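# Sort three grease guns into trays by grease amount

## Task

Find which of the three grease guns contains the most grease and which the least. Put the fullest one entirely inside the blue tray and the emptiest one entirely inside the red tray. Leave the middle one on the table, outside both trays and not sticking out past the table edge. All three must end up lying flat on a side. You may pick up the guns and move their parts, but every part has to be back in its proper place on its gun at the end.

## Robot and tools

Robot: two xArm7 arms, left_arm and right_arm, each on a tilted plate fixed to a shared metal frame behind them. Each has a parallel two-finger gripper. The fingers point along the gripper's +z and close along its x. end_effector_position is the point midway between the pads, and the fingertips extend 15.0 mm past it. The housing starts 65 mm behind that point and is 146 mm by 50 mm. A camera block juts about 11 cm toward the gripper's -y and turns with the hand. Calibrated root poses: left_arm (-0.005, +0.327, +0.181) m, quat_wxyz (+0.969, -0.202, +0.142, -0.013); right_arm (+0.031, -0.212, +0.181) m, quat_wxyz (+0.969, +0.201, +0.145, +0.023).

Frame: every position, orientation, velocity and offset uses the scene frame. Its origin is at table-top height, midway between the nominal bases. +z is up, +x points out over the table, and +y is toward left_arm. Image sides do not match arm names. Printed hand poses can be off by a few cm, more at long reach.

The 18-number row: a single flat list covers both arms. Numbers 1-9 are left_arm: dx, dy, dz, rx, ry, rz, then gripper position, force_limit, speed. Numbers 10-18 are the same nine for right_arm. Every value lies in [-1, 1].
- dx, dy, dz are an offset from that arm's Hand target as it stood when the action or move began, not an absolute pose. 1.0 equals 0.6 m.
- rx, ry, rz form one rotation vector, also an offset about the Hand target's position. 1.0 equals 180 degrees.
- Sending six zeros re-requests the current Hand target. Repeating a nonzero offset in a new call moves the arm further.

Gripper numbers are absolute settings, not offsets.
- position: +1 is open (108 mm); the pads touch near -0.96; -1 means grip, closing until something stops the fingers.
- force_limit: -1 gives about 2.5 N per pad and +1 about 32 N after a slow close. Actual force varies (about 0.4-23 N at -1, 28-54 N at +1).
- speed: -1 is 5 mm/s and +1 is 420 mm/s.
- A 0 is a real command. To leave a gripper unchanged, resend its previous three numbers. After the fingers stop, new force or speed settings only apply if position changes by at least 0.01.

Tools:
- execute_actions(actions, cameras): actions is a list of up to 15 actions. Each action is a list of up to 15 rows, one row per 1/30 s step. A short action repeats its last row. Every row counts from the start pose of its action. An empty list returns state plus all camera images.
- move(target, speed, blend, blocking, cameras): straight-line paths to offset targets, taken from the Hand targets.
  - target is one row, or up to 15 rows, all offset from the same starting Hand targets. The whole list shares 10 s.
  - speed is in m/s, 0.002 to 1, default 0.25; turning is capped at twice that in rad/s. Give one value, or one per target.
  - blend is in metres, one value or one per target; 0 stops at each target.
  - blocking=false returns after about 0.5 s while the move keeps running.
  - Paths ignore obstacles and the other arm. Grippers lag and overshoot more when fast.
  - The extra 'move:' line reports the ending: done (within 3 mm and 2 degrees), off_target, moving, held, fault. It also lists limits such as paced (pose clipped) or held (steps withheld).
- wait(seconds 0-10, cameras): the arms hold their commands, and any running move continues.
- stop(cameras): brakes a running move. The fingers keep moving.
- zoom_image(camera, region [x0,y0,x1,y1] in pixels, at most 504x504): enlarges part of that camera's newest image. Cameras: cam_head_left, cam_head_right, cam_left_wrist, cam_right_wrist, each 672x504.
- clear_fault(arm): clears a reported torque fault on left_arm or right_arm.
- read_manual(section='licences'): licence texts only.
- finished_scene(scene 1-3): ends the scene for good. Call nothing after it in that reply.

Motion details: each control step clips the commanded pose to within 70 mm and 16 degrees of the measured one. Hand target in results is the last commanded pose after clipping, and the next offsets start from it. A gripper may settle short of it. If so, send the missing distance as an offset. Large wrist turns can swing the elbow. Joints move at most 3.14 rad/s.

Reading results: Hand target, end_effector_position, end_effector_quat_wxyz, velocities, joint positions and torques, motor temperatures, Tool commands. For the grip, check the gripper fields:
- is_grasped = 1 means the fingers were stopped by an object before reaching the commanded position. It reads 0 while moving, on reaching the target, or when the pads meet.
- width_mm is the pad gap in mm.
- force_n is the force per pad, roughly ±10 N of error.
A 'within noise' note means the joints are still. Calls with actions also list positions at some steps.

Avoid:
- Dropping things, or releasing anything that is still moving.
- Fast impacts, or hard pressing into the table or fixed objects. A blocked arm keeps pushing until commanded back past its gripper.
- Anything leaving the table; that fails the task.
- Arms touching each other. A moderate hit ends the scene. The clearance check may hold a move (held), but it is not a guarantee. Never close one gripper on the other arm's fingers.
- Torque faults. Contact torque limits in N m: waist 43.7, shoulder 43.8, upper arm roll 27.9, elbow 27.9, forearm roll 27.9, wrist pitch 15, wrist roll 15.7. Held weight counts toward these. A fault also comes from sitting at the torque limit for 1 s.
- Overheating. Long stretched holds or pushing toward unreachable poses heat motors: MOTOR HOT appears at 65 °C, and an over-temperature brake stop of 30-60 s or more comes at 80 °C.

Loose objects can occasionally be nudged by outside pushes, so recheck the images before finishing.

Each tool is called after "Emit:" by a JSON object that holds its "name" and its "arguments".

## Session

Emit:
{"name": "execute_actions", "arguments": {"actions": []}}

Scene clock: 0.00 s.
left_arm: end_effector_position=(+0.6039, -0.0050, +0.3448) width_mm=42.79 is_grasped=0 force_n=0.00 end_effector_quat_wxyz=(-0.013, +0.671, +0.155, +0.725) | right_arm: end_effector_position=(+0.5836, -0.6852, +0.1914) width_mm=0.05 is_grasped=0 force_n=0.00 end_effector_quat_wxyz=(+0.238, +0.428, -0.659, +0.570)
Joint positions: left_arm=[-0.904 0.933 -0.012 1.471 2.185 1.718 -0.165] | right_arm=[-0.821 0.301 0.438 1.08 -2.187 1.426 -0.699]
Joint velocities: within noise
Joint torques (N m): no reading
Motor temperatures (°C): left_arm=[33 35 35 33 32 31 33] | right_arm=[33 39 38 28 31 33 35]
Hand target: left_arm +0.6039, -0.0050, +0.3448; -0.013, +0.671, +0.155, +0.725 | right_arm +0.5836, -0.6852, +0.1914; -0.238, -0.428, +0.659, -0.570
Tool commands: left_gripper/position=-0.186 left_gripper/force_limit=+1.0 left_gripper/speed=+1.0 right_gripper/position=-0.962 right_gripper/force_limit=+1.0 right_gripper/speed=+1.0

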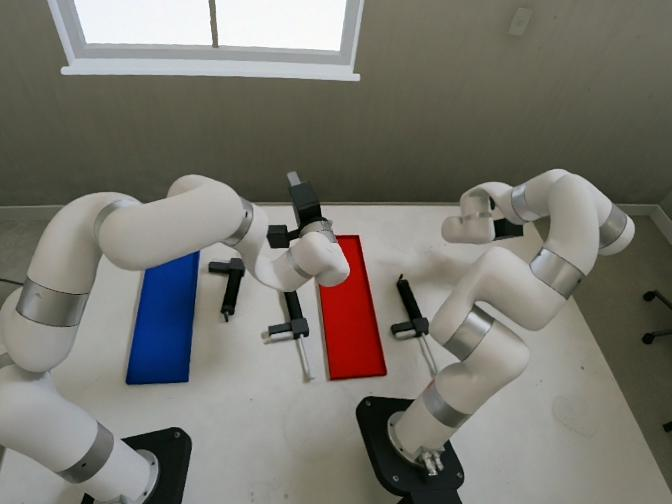

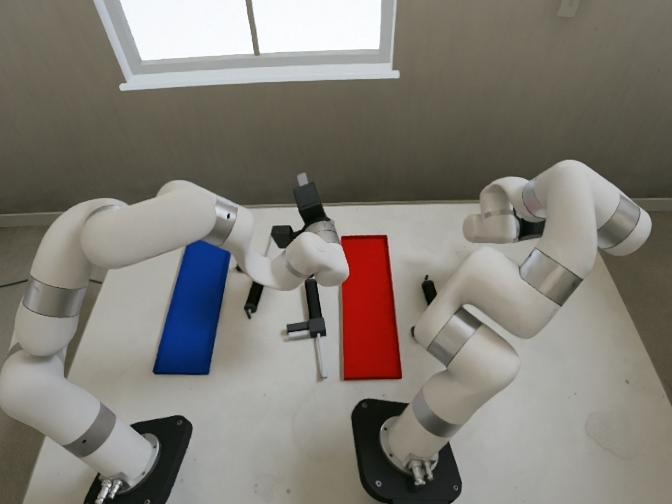

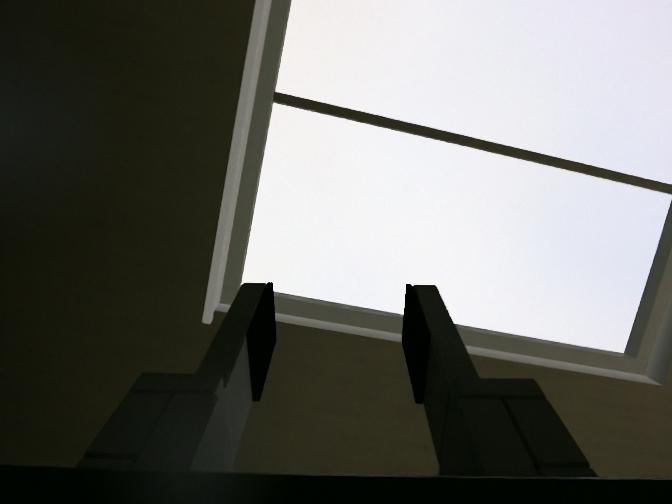

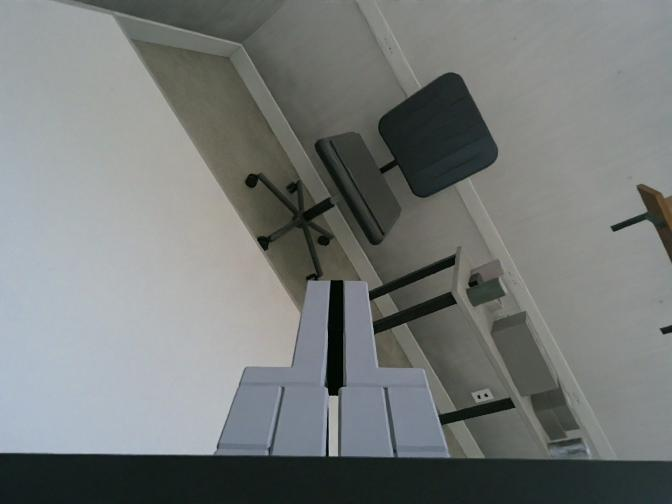

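Emit:
{"name": "move", "arguments": {"target": [-0.29,0.008,-0.175,-0.388,0.374,0.271,0.3,1,-0.3,-0.257,0.608,0.1,0.213,-0.519,-0.699,0.3,1,-0.3], "speed": 0.5, "cameras": ["cam_head_left","cam_left_wrist","cam_right_wrist"]}}

Scene clock: 18.83 s.
left_arm: end_effector_position=(+0.4299, -0.0003, +0.2398) width_mm=69.50 is_grasped=0 force_n=0.00 end_effector_quat_wxyz=(+0.001, +0.707, +0.707, -0.001) | right_arm: end_effector_position=(+0.4294, -0.3204, +0.2514) width_mm=69.50 is_grasped=0 force_n=0.00 end_effector_quat_wxyz=(+0.000, +0.708, +0.706, +0.000)
Joint positions: left_arm=[-0.319 0.696 -0.634 1.377 0.967 1.188 -0.673] | right_arm=[-0.544 -0.688 0.537 0.406 -0.087 0.703 0.834]
Joint torques (N m): left_arm=[-6.4 -35.84 -22.35 7.68 -3 -5.88 -1.34] | right_arm=[13.11 -11.48 -1.52 17.16 1.56 -2.82 1.03]
Hand target: left_arm +0.4299, -0.0002, +0.2398; +0.001, +0.707, +0.707, -0.001 | right_arm +0.4294, -0.3204, +0.2514; +0.000, +0.708, +0.706, +0.000
Off the commanded pose: left_arm 0.000 m, 0 deg | right_arm 0.000 m, 0 deg.
move: done
Images, in order (width x height): cam_head_left 672x504, cam_left_wrist 672x504, cam_right_wrist 672x504.

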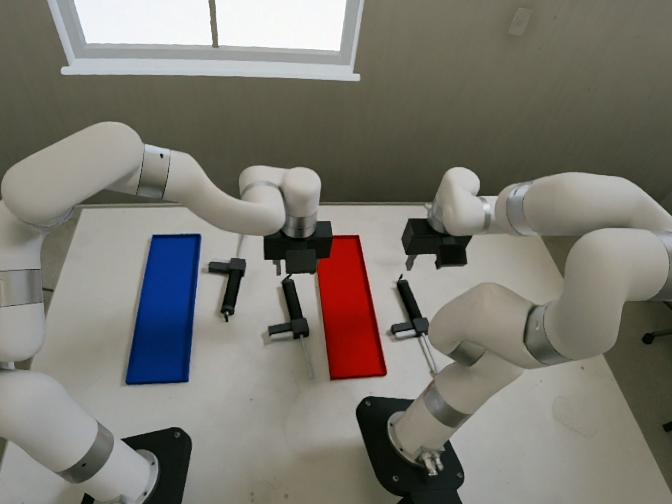

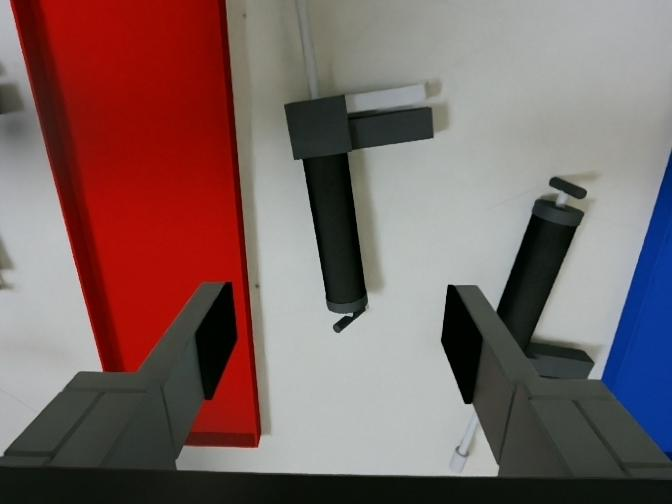

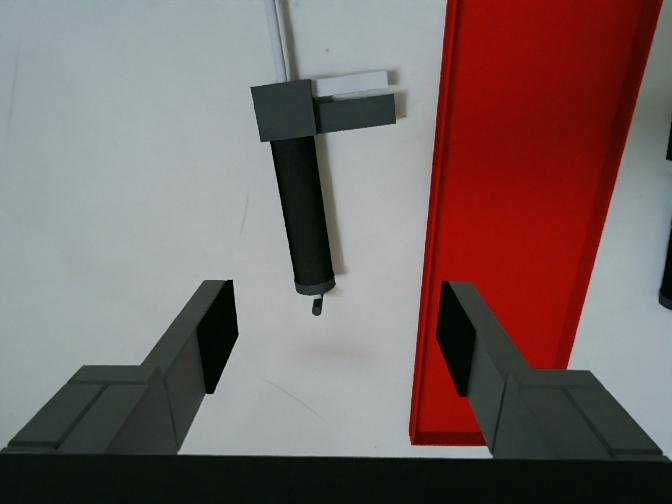

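Emit:
{"name": "move", "arguments": {"target": [[0.0109,-0.0013,-0.2,0,0,0.039,0.3,1,-0.3,0.0343,0.1,-0.0823,0,0,0.5,-0.2,0,-0.2],[0.0109,-0.0013,-0.353,0,0,0.039,0.3,1,-0.3,0.0343,0.1,-0.0823,0,0,0.5,-0.2,0,-0.2],[0.0109,-0.0013,-0.353,0,0,0.039,-1,1,-0.2,0.0343,0.1,-0.0823,0,0,0.5,-0.2,0,-0.2],[0.0109,-0.0013,-0.0663,0,0,0.039,-1,1,-0.2,0.0343,0.1,-0.0823,0,0,0.5,-0.2,0,-0.2],[0.0335,0.267,-0.0663,0,0,-0.5,-1,1,-0.2,0.0343,0.3373,-0.0823,0,0,0.5,-0.2,0,-0.2]], "speed": [0.4,0.2,0.2,0.3,0.4], "cameras": ["cam_head_left","cam_left_wrist","cam_right_wrist"]}}

Scene clock: 38.53 s.
left_arm: end_effector_position=(+0.4500, +0.1600, +0.2000) width_mm=35.33 is_grasped=1 force_n=30.44 end_effector_quat_wxyz=(+0.000, +1.000, +0.000, -0.001) | right_arm: end_effector_position=(+0.4499, -0.1181, +0.2020) width_mm=42.01 is_grasped=0 force_n=0.00 end_effector_quat_wxyz=(-0.001, +0.002, +1.000, +0.000)
Joint positions: left_arm=[0.19 0.378 -0.793 0.967 0.994 0.972 1.06] | right_arm=[-0.356 0.015 0.786 0.673 -0.793 0.741 0.314]
Joint torques (N m): left_arm=[-4.29 -31.68 -22.14 8.64 -2.95 -6.29 1.44] | right_arm=[18.62 -9.2 11.64 21.72 -1.71 -0.31 1.1]
Hand target: left_arm +0.4500, +0.1600, +0.2000; +0.000, +1.000, +0.000, -0.001 | right_arm +0.4499, -0.1180, +0.2020; -0.001, +0.002, +1.000, +0.000
Off the commanded pose: left_arm 0.000 m, 0 deg | right_arm 0.000 m, 0 deg.
move: done
Images, in order (width x height): cam_head_left 672x504, cam_left_wrist 672x504, cam_right_wrist 672x504.

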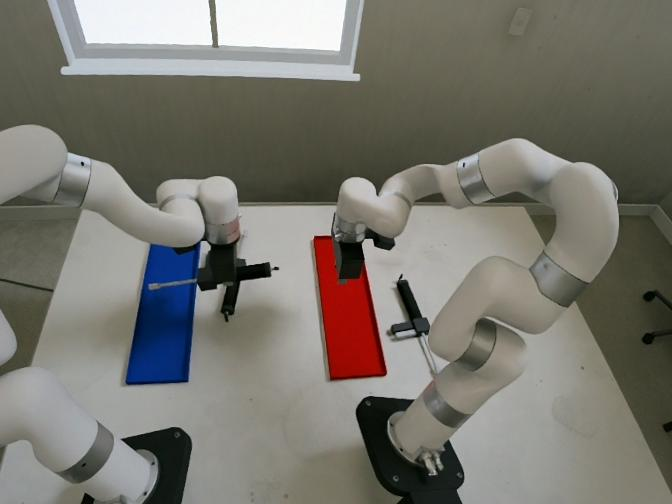

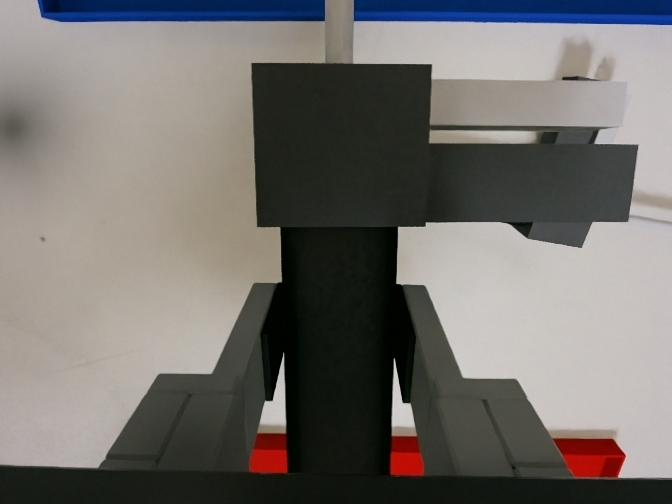

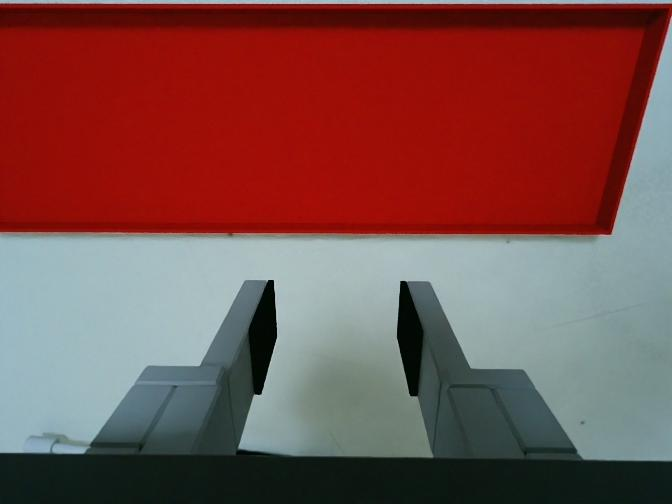

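Emit:
{"name": "move", "arguments": {"target": [[0,0,0,0,0,0,-1,1,-0.2,0,0.2733,0,0,0,0,-0.2,0,-0.2],[0,0,0,0,0,0,-1,1,-0.2,0,0.2733,0,0,0,0,-1,0,-0.6]], "cameras": ["cam_right_wrist"]}}

Emit:
{"name": "move", "arguments": {"target": [0,0,0,0,0,0,-1,1,-0.2,0,-0.0167,0,0,0,0,-1,0,-0.6], "speed": 0.05, "cameras": ["cam_right_wrist"]}}

Scene clock: 46.10 s.
left_arm: end_effector_position=(+0.4499, +0.1601, +0.1999) width_mm=35.31 is_grasped=1 force_n=31.89 end_effector_quat_wxyz=(-0.001, +1.000, +0.000, -0.001) | right_arm: end_effector_position=(+0.4500, +0.0458, +0.2020) width_mm=8.30 is_grasped=1 force_n=35.12 end_effector_quat_wxyz=(-0.001, +0.002, +1.000, +0.000)
Joint positions: left_arm=[0.191 0.378 -0.793 0.967 0.994 0.973 1.06] | right_arm=[0.007 0.578 0.784 1.093 -1.073 1.088 0.724]
Joint torques (N m): left_arm=[-8.64 -29.91 -21.36 16.83 -0.7 -7.75 -0.51] | right_arm=[22.07 -12.65 24.67 7.95 0.48 -4.95 0.73]
Hand target: left_arm +0.4500, +0.1600, +0.2000; +0.000, +1.000, +0.000, -0.001 | right_arm +0.4499, +0.0459, +0.2020; -0.001, +0.002, +1.000, +0.000
Off the commanded pose: left_arm 0.000 m, 0 deg | right_arm 0.000 m, 0 deg.
move: done
Images, in order (width x height): cam_right_wrist 672x504.

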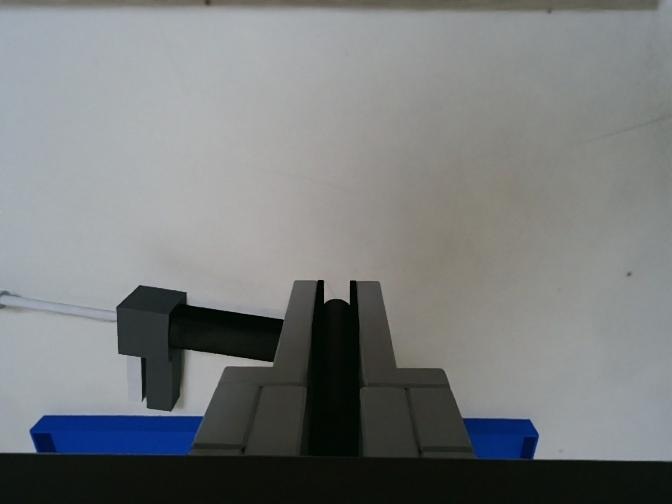

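Scene clock: 46.87 s.
left_arm: end_effector_position=(+0.4501, +0.1599, +0.2000) width_mm=35.31 is_grasped=1 force_n=32.16 end_effector_quat_wxyz=(+0.000, +1.000, +0.000, -0.001) | right_arm: end_effector_position=(+0.4499, +0.0359, +0.2021) width_mm=8.30 is_grasped=1 force_n=32.77 end_effector_quat_wxyz=(-0.001, +0.002, +1.000, +0.000)
Joint positions: left_arm=[0.191 0.378 -0.793 0.967 0.994 0.972 1.06] | right_arm=[-0.021 0.549 0.792 1.063 -1.066 1.072 0.713]
Joint torques (N m): left_arm=[-11.64 -26.57 -14.03 13.82 3.03 -2.67 -2.45] | right_arm=[9.11 -17.6 18.27 2.97 2.43 -1.9 -1.48]
Hand target: left_arm +0.4500, +0.1600, +0.2000; +0.000, +1.000, +0.000, -0.001 | right_arm +0.4499, +0.0359, +0.2020; -0.001, +0.002, +1.000, +0.000
Off the commanded pose: left_arm 0.000 m, 0 deg | right_arm 0.000 m, 0 deg.
move: done
Images, in order (width x height): cam_right_wrist 672x504.

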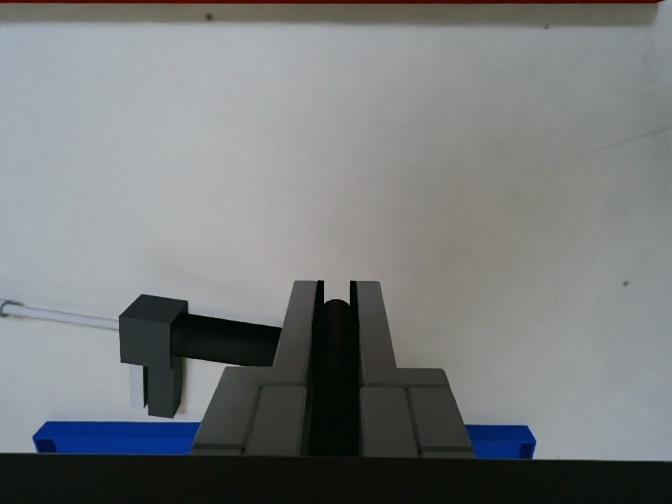

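Emit:
{"name": "move", "arguments": {"target": [0,0,0,0,0,0,-1,1,-0.2,0,-0.0167,0,0,0,0,-1,0,-0.6], "speed": 0.05}}

Emit:
{"name": "move", "arguments": {"target": [0,0,0,0,0,0,-1,1,-0.2,0,-0.0167,0,0,0,0,-1,0,-0.6], "speed": 0.05}}

Emit:
{"name": "move", "arguments": {"target": [0,0,0,0,0,0,-1,1,-0.2,0,-0.0167,0,0,0,0,-1,0,-0.6], "speed": 0.05}}

Emit:
{"name": "move", "arguments": {"target": [0,0,0,0,0,0,-1,1,-0.2,0,-0.0167,0,0,0,0,-1,0,-0.6], "speed": 0.05}}

Emit:
{"name": "move", "arguments": {"target": [0,0,0,0,0,0,-1,1,-0.2,0,-0.0167,0,0,0,0,-1,0,-0.6], "speed": 0.05}}

Scene clock: 53.20 s.
left_arm: end_effector_position=(+0.4500, +0.1600, +0.2000) width_mm=35.31 is_grasped=1 force_n=32.11 end_effector_quat_wxyz=(+0.000, +1.000, +0.000, -0.001) | right_arm: end_effector_position=(+0.4499, +0.0259, +0.2021) width_mm=8.30 is_grasped=1 force_n=32.70 end_effector_quat_wxyz=(-0.001, +0.002, +1.000, +0.000)
Joint positions: left_arm=[0.191 0.379 -0.793 0.967 0.994 0.972 1.06] | right_arm=[-0.048 0.52 0.799 1.034 -1.058 1.056 0.7]
Joint torques (N m): left_arm=[-14.79 -26.91 -13.87 13.36 3.32 -1.31 -2.25] | right_arm=[7.92 -17.71 17.43 3.88 2.18 -1.85 -1.51]
Hand target: left_arm +0.4500, +0.1600, +0.2000; +0.000, +1.000, +0.000, -0.001 | right_arm +0.4499, +0.0259, +0.2020; -0.001, +0.002, +1.000, +0.000
Off the commanded pose: left_arm 0.000 m, 0 deg | right_arm 0.000 m, 0 deg.
move: done

Scene clock: 53.97 s.
left_arm: end_effector_position=(+0.4500, +0.1600, +0.2000) width_mm=35.31 is_grasped=1 force_n=32.11 end_effector_quat_wxyz=(+0.000, +1.000, +0.000, -0.001) | right_arm: end_effector_position=(+0.4499, +0.0159, +0.2021) width_mm=8.30 is_grasped=1 force_n=32.66 end_effector_quat_wxyz=(-0.001, +0.002, +1.000, +0.000)
Joint positions: left_arm=[0.191 0.379 -0.793 0.967 0.994 0.972 1.06] | right_arm=[-0.076 0.49 0.806 1.006 -1.049 1.039 0.686]
Joint torques (N m): left_arm=[-14.37 -27.4 -14.78 13.16 3.23 -1.49 -1.86] | right_arm=[7.56 -17.55 16.83 4.71 2.01 -1.76 -1.53]
Hand target: left_arm +0.4500, +0.1600, +0.2000; +0.000, +1.000, +0.000, -0.001 | right_arm +0.4499, +0.0159, +0.2020; -0.001, +0.002, +1.000, +0.000
Off the commanded pose: left_arm 0.000 m, 0 deg | right_arm 0.000 m, 0 deg.
move: done

Scene clock: 54.73 s.
left_arm: end_effector_position=(+0.4500, +0.1600, +0.2000) width_mm=35.31 is_grasped=1 force_n=32.11 end_effector_quat_wxyz=(+0.000, +1.000, +0.000, -0.001) | right_arm: end_effector_position=(+0.4499, +0.0059, +0.2021) width_mm=8.30 is_grasped=1 force_n=32.62 end_effector_quat_wxyz=(-0.001, +0.002, +1.000, +0.000)
Joint positions: left_arm=[0.191 0.379 -0.793 0.967 0.994 0.972 1.06] | right_arm=[-0.104 0.459 0.814 0.978 -1.04 1.021 0.67]
Joint torques (N m): left_arm=[-14.65 -28.16 -15.68 13.41 2.29 -1.56 -1.6] | right_arm=[6.95 -17.58 16.69 5.63 1.94 -1.9 -1.51]
Hand target: left_arm +0.4500, +0.1600, +0.2000; +0.000, +1.000, +0.000, -0.001 | right_arm +0.4499, +0.0059, +0.2020; -0.001, +0.002, +1.000, +0.000
Off the commanded pose: left_arm 0.000 m, 0 deg | right_arm 0.000 m, 0 deg.
move: done

Scene clock: 55.50 s.
left_arm: end_effector_position=(+0.4500, +0.1600, +0.2000) width_mm=35.31 is_grasped=1 force_n=32.05 end_effector_quat_wxyz=(+0.000, +1.000, +0.000, -0.001) | right_arm: end_effector_position=(+0.4499, -0.0042, +0.2021) width_mm=8.30 is_grasped=1 force_n=32.59 end_effector_quat_wxyz=(-0.001, +0.002, +1.000, +0.000)
Joint positions: left_arm=[0.191 0.379 -0.793 0.967 0.994 0.972 1.06] | right_arm=[-0.132 0.428 0.821 0.951 -1.029 1.002 0.653]
Joint torques (N m): left_arm=[-13.91 -28.72 -16.41 13.56 2.52 -2 -1.36] | right_arm=[6.38 -17.75 16.19 6.26 1.93 -1.9 -1.45]
Hand target: left_arm +0.4500, +0.1600, +0.2000; +0.000, +1.000, +0.000, -0.001 | right_arm +0.4499, -0.0042, +0.2020; -0.001, +0.002, +1.000, +0.000
Off the commanded pose: left_arm 0.000 m, 0 deg | right_arm 0.000 m, 0 deg.
move: done

Scene clock: 56.27 s.
left_arm: end_effector_position=(+0.4500, +0.1600, +0.2000) width_mm=35.31 is_grasped=1 force_n=31.99 end_effector_quat_wxyz=(+0.000, +1.000, +0.000, -0.001) | right_arm: end_effector_position=(+0.4499, -0.0142, +0.2021) width_mm=8.30 is_grasped=1 force_n=32.55 end_effector_quat_wxyz=(-0.001, +0.002, +1.000, +0.000)
Joint positions: left_arm=[0.191 0.379 -0.793 0.967 0.994 0.972 1.06] | right_arm=[-0.16 0.395 0.828 0.924 -1.017 0.983 0.634]
Joint torques (N m): left_arm=[-14.25 -29.32 -17.12 13.13 2.13 -2.04 -1.06] | right_arm=[6.06 -17.54 15.77 6.87 1.63 -1.84 -1.53]
Hand target: left_arm +0.4500, +0.1600, +0.2000; +0.000, +1.000, +0.000, -0.001 | right_arm +0.4499, -0.0142, +0.2020; -0.001, +0.002, +1.000, +0.000
Off the commanded pose: left_arm 0.000 m, 0 deg | right_arm 0.000 m, 0 deg.
move: done

Emit:
{"name": "move", "arguments": {"target": [0,0,0,0,0,0,-1,1,-0.2,0,-0.0167,0,0,0,0,-1,0,-0.6], "speed": 0.05}}

Emit:
{"name": "move", "arguments": {"target": [0,0,0,0,0,0,-1,1,-0.2,0,-0.0167,0,0,0,0,-1,0,-0.6], "speed": 0.05}}

Emit:
{"name": "move", "arguments": {"target": [0,0,0,0,0,0,-1,1,-0.2,0,-0.0167,0,0,0,0,-1,0,-0.6], "speed": 0.05}}

Scene clock: 60.63 s.
left_arm: end_effector_position=(+0.4500, +0.1600, +0.2000) width_mm=35.31 is_grasped=1 force_n=31.92 end_effector_quat_wxyz=(+0.000, +1.000, +0.000, -0.001) | right_arm: end_effector_position=(+0.4499, -0.0242, +0.2021) width_mm=8.30 is_grasped=1 force_n=32.52 end_effector_quat_wxyz=(-0.001, +0.002, +1.000, +0.000)
Joint positions: left_arm=[0.191 0.379 -0.793 0.967 0.994 0.972 1.06] | right_arm=[-0.189 0.363 0.835 0.898 -1.004 0.963 0.614]
Joint torques (N m): left_arm=[-13.95 -31.96 -20.4 11.76 0.62 -3.4 0.27] | right_arm=[5.84 -17.34 15.45 7.44 1.61 -1.82 -1.53]
Hand target: left_arm +0.4500, +0.1600, +0.2000; +0.000, +1.000, +0.000, -0.001 | right_arm +0.4499, -0.0242, +0.2020; -0.001, +0.002, +1.000, +0.000
Off the commanded pose: left_arm 0.000 m, 0 deg | right_arm 0.000 m, 0 deg.
move: done

Scene clock: 61.40 s.
left_arm: end_effector_position=(+0.4500, +0.1599, +0.2000) width_mm=35.31 is_grasped=1 force_n=31.83 end_effector_quat_wxyz=(+0.000, +1.000, +0.000, -0.001) | right_arm: end_effector_position=(+0.4499, -0.0341, +0.2021) width_mm=8.30 is_grasped=1 force_n=32.50 end_effector_quat_wxyz=(-0.001, +0.001, +1.000, +0.000)
Joint positions: left_arm=[0.19 0.379 -0.793 0.967 0.994 0.972 1.06] | right_arm=[-0.217 0.329 0.841 0.872 -0.989 0.942 0.592]
Joint torques (N m): left_arm=[-12.27 -31.57 -16.23 11.64 1.12 -2.49 0.36] | right_arm=[1.39 -18.56 10.46 6.84 1.54 0.15 -1.57]
Hand target: left_arm +0.4500, +0.1600, +0.2000; +0.000, +1.000, +0.000, -0.001 | right_arm +0.4499, -0.0342, +0.2020; -0.001, +0.002, +1.000, +0.000
Off the commanded pose: left_arm 0.000 m, 0 deg | right_arm 0.000 m, 0 deg.
move: done

Scene clock: 62.17 s.
left_arm: end_effector_position=(+0.4501, +0.1597, +0.2000) width_mm=35.31 is_grasped=1 force_n=31.75 end_effector_quat_wxyz=(+0.000, +1.000, +0.000, -0.001) | right_arm: end_effector_position=(+0.4499, -0.0442, +0.2021) width_mm=8.30 is_grasped=1 force_n=32.52 end_effector_quat_wxyz=(-0.001, +0.002, +1.000, +0.000)
Joint positions: left_arm=[0.19 0.378 -0.792 0.967 0.994 0.971 1.06] | right_arm=[-0.245 0.294 0.847 0.846 -0.973 0.92 0.567]
Joint torques (N m): left_arm=[-4.42 -37.98 -0.73 9.09 -1.11 8.57 1.02] | right_arm=[-6.6 -20.68 5.25 5.58 0.96 3.39 -1.35]
Hand target: left_arm +0.4500, +0.1600, +0.2000; +0.000, +1.000, +0.000, -0.001 | right_arm +0.4499, -0.0442, +0.2020; -0.001, +0.002, +1.000, +0.000
Off the commanded pose: left_arm 0.000 m, 0 deg | right_arm 0.000 m, 0 deg.
move: done

Emit:
{"name": "move", "arguments": {"target": [[0,0,0,0,0,0,-1,1,-0.2,0,0.15,0,0,0,0,-1,0,-0.6],[0,0,0,0,0,0,-1,1,-0.2,0,0.15,0,0,0,0,-0.25,0,-0.4],[0,0,0,0,0,0,-1,1,-0.2,0,-0.05,0,0,0,0,-0.25,0,-0.4],[0.075,0.2583,0,0,0,0.5,-1,1,-0.2,-0.0428,-0.5088,-0.17,0,0,-0.461,0.3,1,-0.2]], "speed": [0.08,0.2,0.2,0.4], "cameras": ["all"]}}

Scene clock: 81.80 s.
left_arm: end_effector_position=(+0.4950, +0.3149, +0.2000) width_mm=35.30 is_grasped=1 force_n=31.36 end_effector_quat_wxyz=(+0.001, +0.707, +0.707, -0.001) | right_arm: end_effector_position=(+0.4243, -0.3495, +0.1000) width_mm=69.49 is_grasped=0 force_n=0.00 end_effector_quat_wxyz=(+0.000, +0.664, +0.748, +0.000)
Joint positions: left_arm=[0.392 0.039 -0.625 0.835 0.744 0.757 -0.013] | right_arm=[-0.833 -0.097 0.457 0.469 -1.05 0.267 1.33]
Joint torques (N m): left_arm=[-2.2 -30.28 -8.35 10.43 2.67 -6.27 -1.26] | right_arm=[-0.18 -9.55 5.65 14.6 -1.71 -2.64 1.08]
Hand target: left_arm +0.4950, +0.3150, +0.2000; +0.001, +0.707, +0.707, -0.001 | right_arm +0.4243, -0.3495, +0.1000; +0.000, +0.664, +0.748, +0.000
Off the commanded pose: left_arm 0.000 m, 0 deg | right_arm 0.000 m, 0 deg.
move: done

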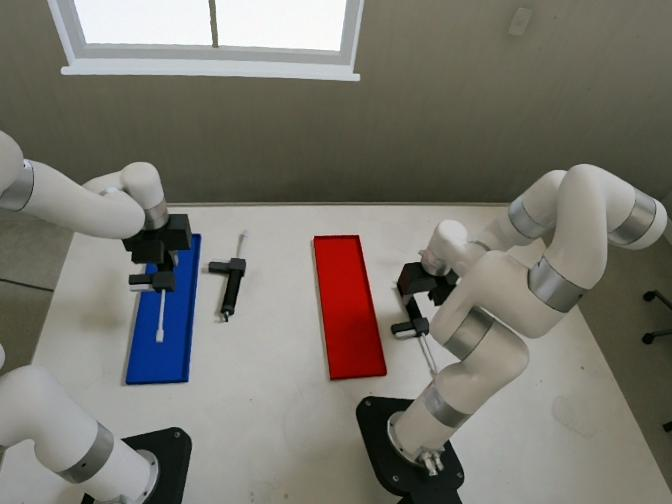

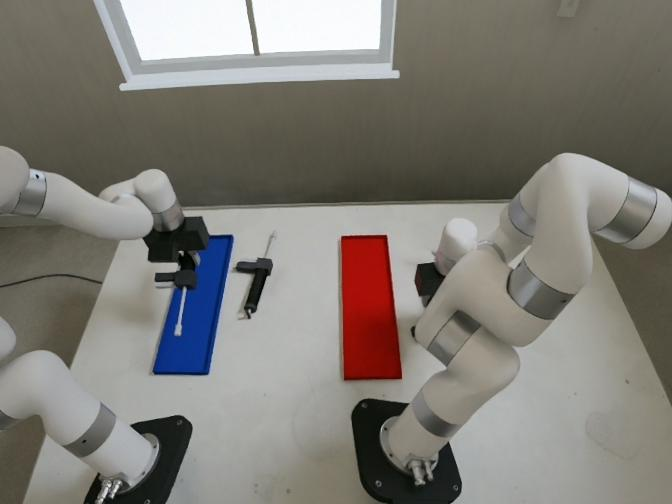

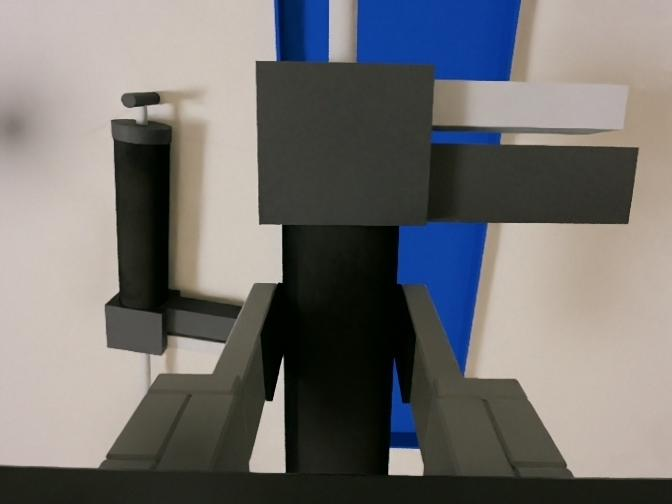

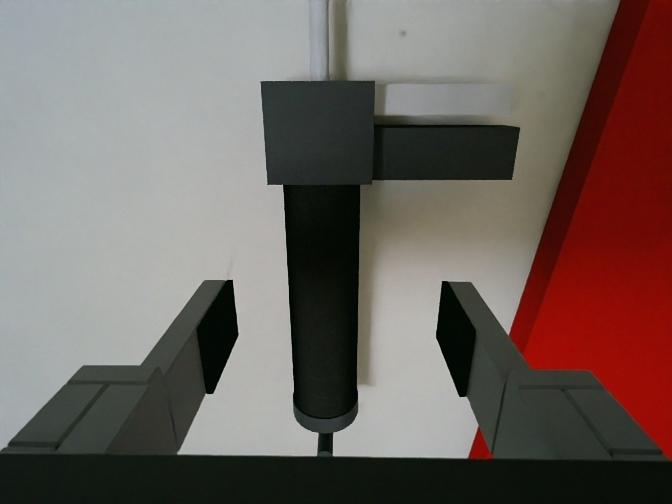

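Emit:
{"name": "move", "arguments": {"target": [[0,0.0133,-0.25,0,0,0,-1,1,-0.2,0,0,-0.12,0,0,0,0.3,1,-0.2],[0,0.0133,-0.278,0,0,0,-1,1,-0.2,0,0,-0.12,0,0,0,0.3,1,-0.2],[0,0.0133,-0.278,0,0,0,-0.1,1,-0.8,0,0,-0.12,0,0,0,-1,1,-0.2],[0,0.0133,0,0,0,0,-0.1,1,-0.8,0,0,0.05,0,0,0,-1,1,-0.2],[-0.075,-0.325,0,0,0,-0.5,-0.25,0,-0.4,0.0428,0.3325,0.167,0,0,0.461,-1,1,-0.2]], "speed": [0.3,0.12,0.2,0.3,0.4], "cameras": ["all"]}}

Scene clock: 99.97 s.
left_arm: end_effector_position=(+0.4500, +0.1200, +0.2000) width_mm=39.26 is_grasped=0 force_n=0.00 end_effector_quat_wxyz=(+0.000, +1.000, +0.000, -0.001) | right_arm: end_effector_position=(+0.4499, -0.1500, +0.2002) width_mm=35.34 is_grasped=1 force_n=30.76 end_effector_quat_wxyz=(-0.001, +0.002, +1.000, +0.000)
Joint positions: left_arm=[0.099 0.503 -0.79 1.068 1.045 1.05 0.985] | right_arm=[-0.295 -0.08 0.648 0.612 -0.73 0.684 0.198]
Joint torques (N m): left_arm=[-16.46 -21.99 -21.96 9.99 1.13 -0.01 1.26] | right_arm=[18.73 -10.18 11.13 24.05 1.45 -0.66 -1.5]
Hand target: left_arm +0.4500, +0.1200, +0.2000; +0.000, +1.000, +0.000, -0.001 | right_arm +0.4499, -0.1500, +0.2002; -0.001, +0.002, +1.000, +0.000
Off the commanded pose: left_arm 0.000 m, 0 deg | right_arm 0.000 m, 0 deg.
move: done

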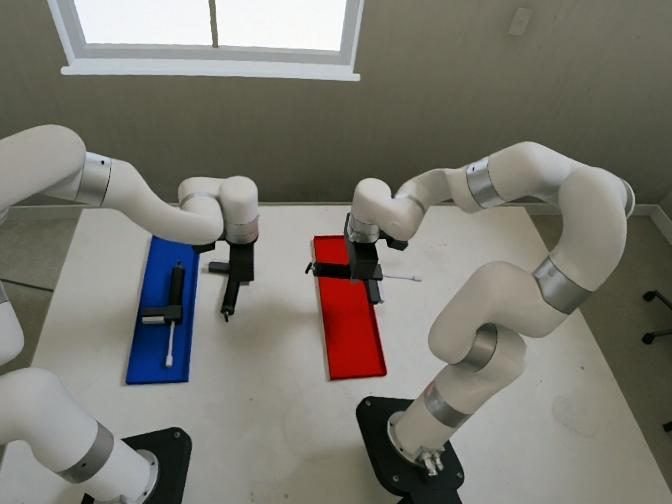

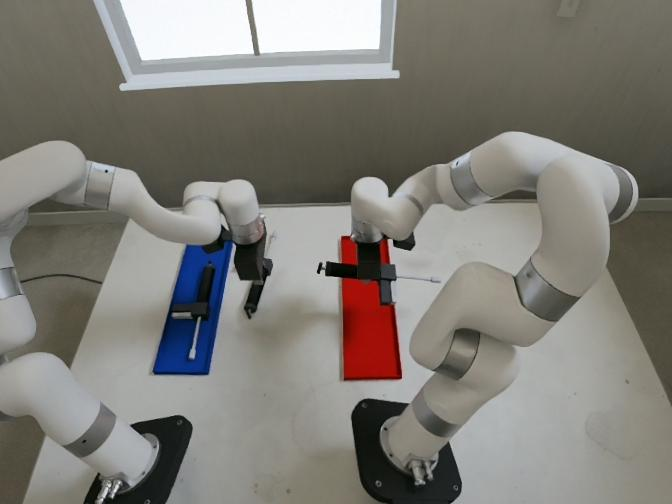

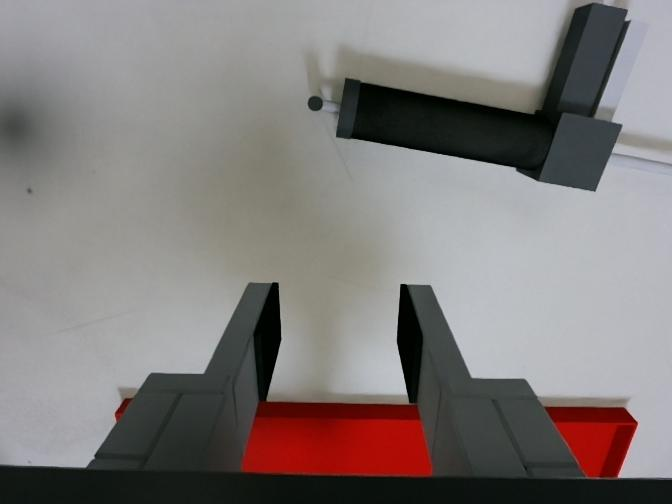

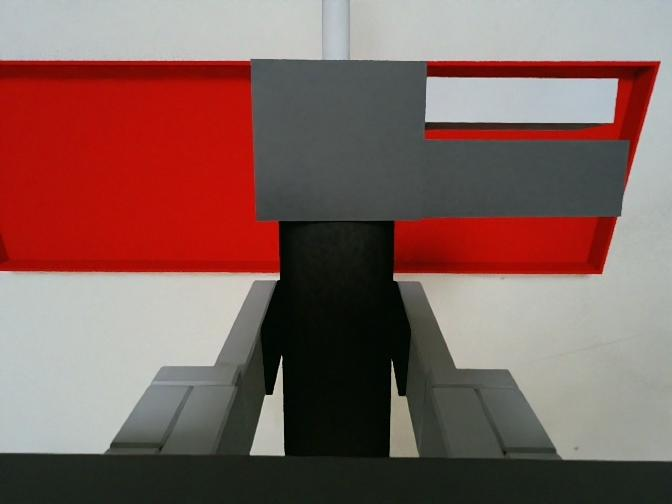

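Emit:
{"name": "move", "arguments": {"target": [[0,-0.2633,0,0,0,0,-0.25,0,-0.4,0,0,0,0,0,0,-1,1,-0.2],[0,-0.2633,0,0,0,0,-1,0,-0.6,0,0,0,0,0,0,-1,1,-0.2]], "cameras": ["cam_left_wrist"]}}

Emit:
{"name": "move", "arguments": {"target": [0,0.0167,0,0,0,0,-1,0,-0.6,0,0,0,0,0,0,-1,1,-0.2], "speed": 0.05, "cameras": ["cam_left_wrist"]}}

Emit:
{"name": "move", "arguments": {"target": [0,0.0167,0,0,0,0,-1,0,-0.6,0,0,0,0,0,0,-1,1,-0.2], "speed": 0.05}}

Emit:
{"name": "move", "arguments": {"target": [0,0.0167,0,0,0,0,-1,0,-0.6,0,0,0,0,0,0,-1,1,-0.2], "speed": 0.05}}

Emit:
{"name": "move", "arguments": {"target": [0,0.0167,0,0,0,0,-1,0,-0.6,0,0,0,0,0,0,-1,1,-0.2], "speed": 0.05}}

Scene clock: 110.20 s.
left_arm: end_effector_position=(+0.4499, -0.0378, +0.1998) width_mm=8.38 is_grasped=0 force_n=33.27 end_effector_quat_wxyz=(-0.001, +1.000, +0.000, -0.001) | right_arm: end_effector_position=(+0.4500, -0.1502, +0.2002) width_mm=35.34 is_grasped=1 force_n=33.09 end_effector_quat_wxyz=(-0.001, +0.002, +1.000, +0.000)
Joint positions: left_arm=[-0.298 0.938 -0.712 1.58 1.128 1.271 0.879] | right_arm=[-0.295 -0.08 0.648 0.612 -0.73 0.684 0.198]
Joint torques (N m): left_arm=[-14.78 -34 -28.8 13.12 5.02 -13.43 -0.13] | right_arm=[24.28 -10.07 17.17 9.23 1.07 -5.06 -1.37]
Hand target: left_arm +0.4500, -0.0380, +0.2000; +0.000, +1.000, +0.000, -0.001 | right_arm +0.4499, -0.1500, +0.2002; -0.001, +0.002, +1.000, +0.000
Off the commanded pose: left_arm 0.000 m, 0 deg | right_arm 0.000 m, 0 deg.
move: done
Images, in order (width x height): cam_left_wrist 672x504.

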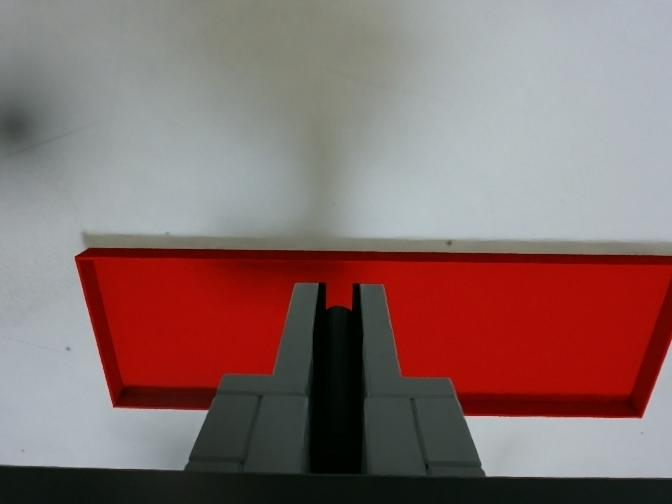

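Scene clock: 110.97 s.
left_arm: end_effector_position=(+0.4500, -0.0280, +0.2000) width_mm=8.38 is_grasped=1 force_n=27.22 end_effector_quat_wxyz=(+0.000, +1.000, +0.000, -0.001) | right_arm: end_effector_position=(+0.4499, -0.1500, +0.2003) width_mm=35.34 is_grasped=1 force_n=33.19 end_effector_quat_wxyz=(-0.001, +0.001, +1.000, +0.000)
Joint positions: left_arm=[-0.272 0.91 -0.718 1.54 1.127 1.259 0.878] | right_arm=[-0.294 -0.08 0.648 0.612 -0.73 0.684 0.198]
Joint torques (N m): left_arm=[-4.68 -40.47 -21.51 7.8 -1.43 -4.9 -1.35] | right_arm=[5.34 -9.8 6 10.93 0.53 0.3 -1.18]
Hand target: left_arm +0.4500, -0.0280, +0.2000; +0.000, +1.000, +0.000, -0.001 | right_arm +0.4499, -0.1500, +0.2002; -0.001, +0.002, +1.000, +0.000
Off the commanded pose: left_arm 0.000 m, 0 deg | right_arm 0.000 m, 0 deg.
move: done
Images, in order (width x height): cam_left_wrist 672x504.

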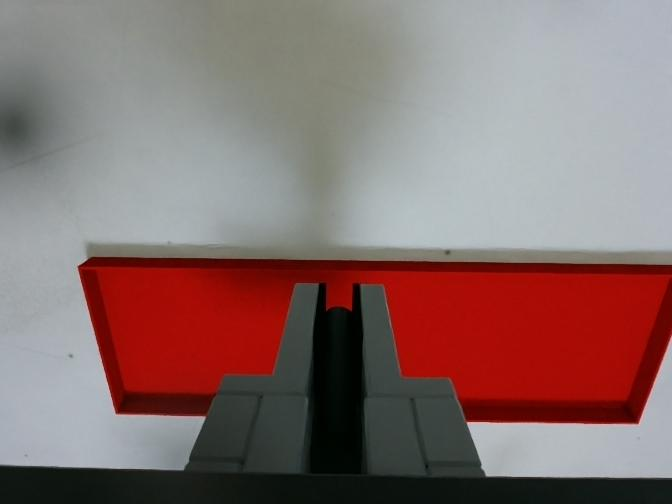

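Scene clock: 111.73 s.
left_arm: end_effector_position=(+0.4500, -0.0180, +0.2000) width_mm=8.38 is_grasped=1 force_n=27.14 end_effector_quat_wxyz=(+0.000, +1.000, +0.000, -0.001) | right_arm: end_effector_position=(+0.4499, -0.1500, +0.2002) width_mm=35.34 is_grasped=1 force_n=32.95 end_effector_quat_wxyz=(-0.001, +0.002, +1.000, +0.000)
Joint positions: left_arm=[-0.246 0.884 -0.723 1.502 1.125 1.247 0.878] | right_arm=[-0.294 -0.08 0.648 0.612 -0.73 0.684 0.198]
Joint torques (N m): left_arm=[-4.5 -38.62 -21.06 7.18 -1.54 -4.45 -1.12] | right_arm=[4.76 -10.31 6.37 13.09 -0.61 -0.03 -0.86]
Hand target: left_arm +0.4500, -0.0180, +0.2000; +0.000, +1.000, +0.000, -0.001 | right_arm +0.4499, -0.1500, +0.2002; -0.001, +0.002, +1.000, +0.000
Off the commanded pose: left_arm 0.000 m, 0 deg | right_arm 0.000 m, 0 deg.
move: done

Scene clock: 112.50 s.
left_arm: end_effector_position=(+0.4500, -0.0080, +0.2000) width_mm=8.38 is_grasped=1 force_n=27.10 end_effector_quat_wxyz=(+0.000, +1.000, +0.000, -0.001) | right_arm: end_effector_position=(+0.4499, -0.1500, +0.2002) width_mm=35.34 is_grasped=1 force_n=32.82 end_effector_quat_wxyz=(-0.001, +0.002, +1.000, +0.000)
Joint positions: left_arm=[-0.22 0.857 -0.729 1.465 1.123 1.235 0.879] | right_arm=[-0.294 -0.08 0.648 0.612 -0.73 0.684 0.198]
Joint torques (N m): left_arm=[-4.49 -37.78 -21 6.77 -2.19 -4.51 1.53] | right_arm=[5.11 -11.13 6.53 15.47 -0.72 -0.39 -0.53]
Hand target: left_arm +0.4500, -0.0080, +0.2000; +0.000, +1.000, +0.000, -0.001 | right_arm +0.4499, -0.1500, +0.2002; -0.001, +0.002, +1.000, +0.000
Off the commanded pose: left_arm 0.000 m, 0 deg | right_arm 0.000 m, 0 deg.
move: done

Scene clock: 113.27 s.
left_arm: end_effector_position=(+0.4500, +0.0020, +0.2000) width_mm=8.38 is_grasped=1 force_n=27.07 end_effector_quat_wxyz=(+0.000, +1.000, +0.000, -0.001) | right_arm: end_effector_position=(+0.4499, -0.1500, +0.2002) width_mm=35.34 is_grasped=1 force_n=32.67 end_effector_quat_wxyz=(-0.001, +0.002, +1.000, +0.000)
Joint positions: left_arm=[-0.195 0.831 -0.736 1.428 1.12 1.223 0.881] | right_arm=[-0.294 -0.08 0.648 0.612 -0.73 0.684 0.198]
Joint torques (N m): left_arm=[-4.69 -36.24 -21.3 6.63 -2.28 -4.53 1.41] | right_arm=[5.25 -11.62 6.66 17.6 -0.68 -0.83 -0.15]
Hand target: left_arm +0.4500, +0.0021, +0.2000; +0.000, +1.000, +0.000, -0.001 | right_arm +0.4499, -0.1500, +0.2002; -0.001, +0.002, +1.000, +0.000
Off the commanded pose: left_arm 0.000 m, 0 deg | right_arm 0.000 m, 0 deg.
move: done

Emit:
{"name": "move", "arguments": {"target": [0,0.0167,0,0,0,0,-1,0,-0.6,0,0,0,0,0,0,-1,1,-0.2], "speed": 0.05}}

Emit:
{"name": "move", "arguments": {"target": [0,0.0167,0,0,0,0,-1,0,-0.6,0,0,0,0,0,0,-1,1,-0.2], "speed": 0.05}}

Emit:
{"name": "move", "arguments": {"target": [0,0.0167,0,0,0,0,-1,0,-0.6,0,0,0,0,0,0,-1,1,-0.2], "speed": 0.05}}

Emit:
{"name": "move", "arguments": {"target": [0,0.0167,0,0,0,0,-1,0,-0.6,0,0,0,0,0,0,-1,1,-0.2], "speed": 0.05}}

Scene clock: 120.00 s.
left_arm: end_effector_position=(+0.4500, +0.0121, +0.2000) width_mm=8.38 is_grasped=1 force_n=27.05 end_effector_quat_wxyz=(+0.000, +1.000, +0.000, -0.001) | right_arm: end_effector_position=(+0.4499, -0.1500, +0.2002) width_mm=35.34 is_grasped=1 force_n=32.51 end_effector_quat_wxyz=(-0.001, +0.002, +1.000, +0.000)
Joint positions: left_arm=[-0.169 0.804 -0.742 1.393 1.117 1.211 0.883] | right_arm=[-0.294 -0.08 0.648 0.612 -0.73 0.684 0.198]
Joint torques (N m): left_arm=[-4.85 -35.71 -21.53 6.28 -2.27 -4.49 1.33] | right_arm=[6.8 -15.13 7.65 21.04 -0.7 -1.96 0.09]
Hand target: left_arm +0.4500, +0.0121, +0.2000; +0.000, +1.000, +0.000, -0.001 | right_arm +0.4499, -0.1500, +0.2002; -0.001, +0.002, +1.000, +0.000
Off the commanded pose: left_arm 0.000 m, 0 deg | right_arm 0.000 m, 0 deg.
move: done

Scene clock: 120.77 s.
left_arm: end_effector_position=(+0.4500, +0.0221, +0.2000) width_mm=8.38 is_grasped=1 force_n=27.07 end_effector_quat_wxyz=(+0.000, +1.000, +0.000, -0.001) | right_arm: end_effector_position=(+0.4499, -0.1499, +0.2003) width_mm=35.34 is_grasped=1 force_n=32.32 end_effector_quat_wxyz=(-0.001, +0.001, +1.000, +0.000)
Joint positions: left_arm=[-0.143 0.778 -0.748 1.359 1.114 1.199 0.887] | right_arm=[-0.294 -0.08 0.648 0.612 -0.73 0.684 0.198]
Joint torques (N m): left_arm=[1.83 -40.03 -14.23 5.95 -1.96 2.7 1.31] | right_arm=[-2.85 -16.12 -0.51 18.61 0.13 3.69 -0.14]
Hand target: left_arm +0.4500, +0.0221, +0.2000; +0.000, +1.000, +0.000, -0.001 | right_arm +0.4499, -0.1500, +0.2002; -0.001, +0.002, +1.000, +0.000
Off the commanded pose: left_arm 0.000 m, 0 deg | right_arm 0.000 m, 0 deg.
move: done

Scene clock: 121.53 s.
left_arm: end_effector_position=(+0.4500, +0.0321, +0.2000) width_mm=8.38 is_grasped=1 force_n=27.08 end_effector_quat_wxyz=(+0.000, +1.000, +0.000, -0.001) | right_arm: end_effector_position=(+0.4499, -0.1500, +0.2003) width_mm=35.34 is_grasped=1 force_n=32.22 end_effector_quat_wxyz=(-0.001, +0.002, +1.000, +0.000)
Joint positions: left_arm=[-0.117 0.751 -0.754 1.326 1.11 1.187 0.892] | right_arm=[-0.295 -0.08 0.648 0.612 -0.73 0.684 0.198]
Joint torques (N m): left_arm=[2.46 -40.2 -13.43 5.98 -2.18 3.09 1.5] | right_arm=[-4.73 -16.93 -1.64 15.69 0.44 3.86 -0.29]
Hand target: left_arm +0.4500, +0.0321, +0.2000; +0.000, +1.000, +0.000, -0.001 | right_arm +0.4499, -0.1500, +0.2002; -0.001, +0.002, +1.000, +0.000
Off the commanded pose: left_arm 0.000 m, 0 deg | right_arm 0.000 m, 0 deg.
move: done

Scene clock: 122.30 s.
left_arm: end_effector_position=(+0.4500, +0.0421, +0.2000) width_mm=8.38 is_grasped=1 force_n=27.10 end_effector_quat_wxyz=(+0.000, +1.000, +0.000, -0.001) | right_arm: end_effector_position=(+0.4499, -0.1500, +0.2003) width_mm=35.34 is_grasped=1 force_n=32.10 end_effector_quat_wxyz=(-0.001, +0.002, +1.000, +0.000)
Joint positions: left_arm=[-0.091 0.725 -0.761 1.294 1.106 1.174 0.898] | right_arm=[-0.295 -0.08 0.648 0.612 -0.73 0.684 0.198]
Joint torques (N m): left_arm=[2.85 -39.51 -12.72 5.76 -2.03 3.75 1.45] | right_arm=[-4.81 -17.61 -1.75 12.82 0.31 3.87 -0.36]
Hand target: left_arm +0.4500, +0.0421, +0.2000; +0.000, +1.000, +0.000, -0.001 | right_arm +0.4499, -0.1500, +0.2002; -0.001, +0.002, +1.000, +0.000
Off the commanded pose: left_arm 0.000 m, 0 deg | right_arm 0.000 m, 0 deg.
move: done

Emit:
{"name": "move", "arguments": {"target": [[0,-0.1333,0,0,0,0,-1,0,-0.6,0,0,0,0,0,0,-1,1,-0.2],[0,-0.1333,0,0,0,0,-0.25,0,-0.4,0,0,0,0,0,0,-1,1,-0.2],[0,0.05,0,0,0,0,-0.25,0,-0.4,0,0,0,0,0,0,-1,1,-0.2],[0.194,0.198,-0.167,0,0,-0.558,0.3,1,-0.2,-0.0428,-0.3325,-0.2,0,0,-0.461,-1,1,-0.2],[0.194,0.198,-0.167,0,0,-0.558,0.3,1,-0.2,-0.0428,-0.3325,-0.286,0,0,-0.461,-1,1,-0.2],[0.194,0.198,-0.167,0,0,-0.558,0.3,1,-0.2,-0.0428,-0.3325,-0.286,0,0,-0.461,0.3,1,-0.7]], "speed": [0.08,0.2,0.25,0.4,0.12,0.2], "cameras": ["all"]}}

Scene clock: 145.90 s.
left_arm: end_effector_position=(+0.5664, +0.1609, +0.0998) width_mm=69.49 is_grasped=0 force_n=0.00 end_effector_quat_wxyz=(+0.001, -0.640, +0.768, +0.000) | right_arm: end_effector_position=(+0.4243, -0.3496, +0.0286) width_mm=69.49 is_grasped=0 force_n=0.00 end_effector_quat_wxyz=(+0.000, +0.664, +0.748, +0.000)
Joint positions: left_arm=[0.232 0.843 -0.765 1.419 1.285 1.091 2.919] | right_arm=[-0.755 0.224 0.304 0.658 -1.597 0.296 1.77]
Joint torques (N m): left_arm=[-18.15 -28.85 -24.58 6.91 1.96 -0.19 -0.32] | right_arm=[12.5 -18.51 3.49 3.57 -1.81 -1.14 1.06]
Hand target: left_arm +0.5664, +0.1609, +0.0998; +0.001, -0.640, +0.768, +0.000 | right_arm +0.4243, -0.3495, +0.0286; +0.000, +0.664, +0.748, +0.000
Off the commanded pose: left_arm 0.000 m, 0 deg | right_arm 0.000 m, 0 deg.
move: done

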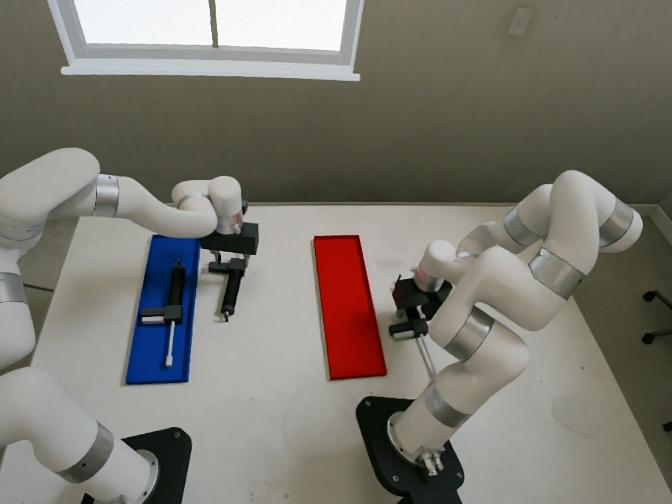

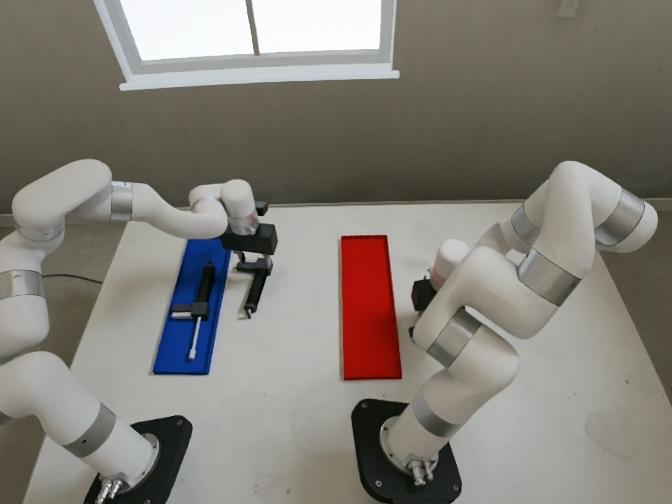

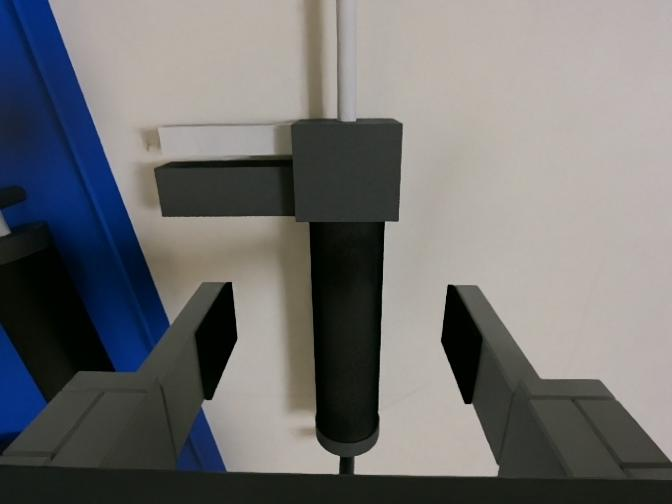

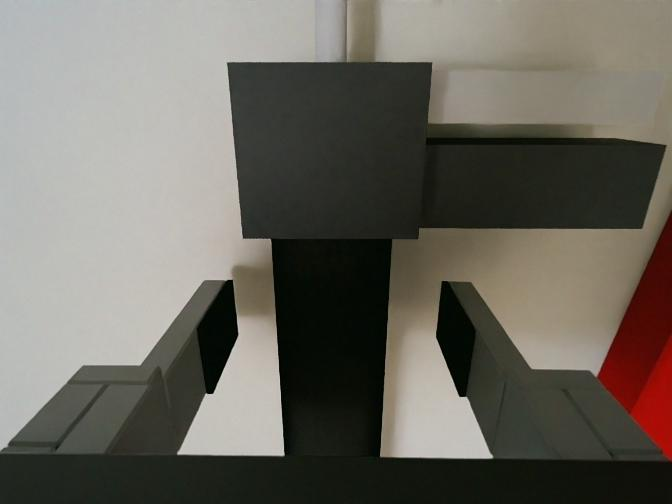

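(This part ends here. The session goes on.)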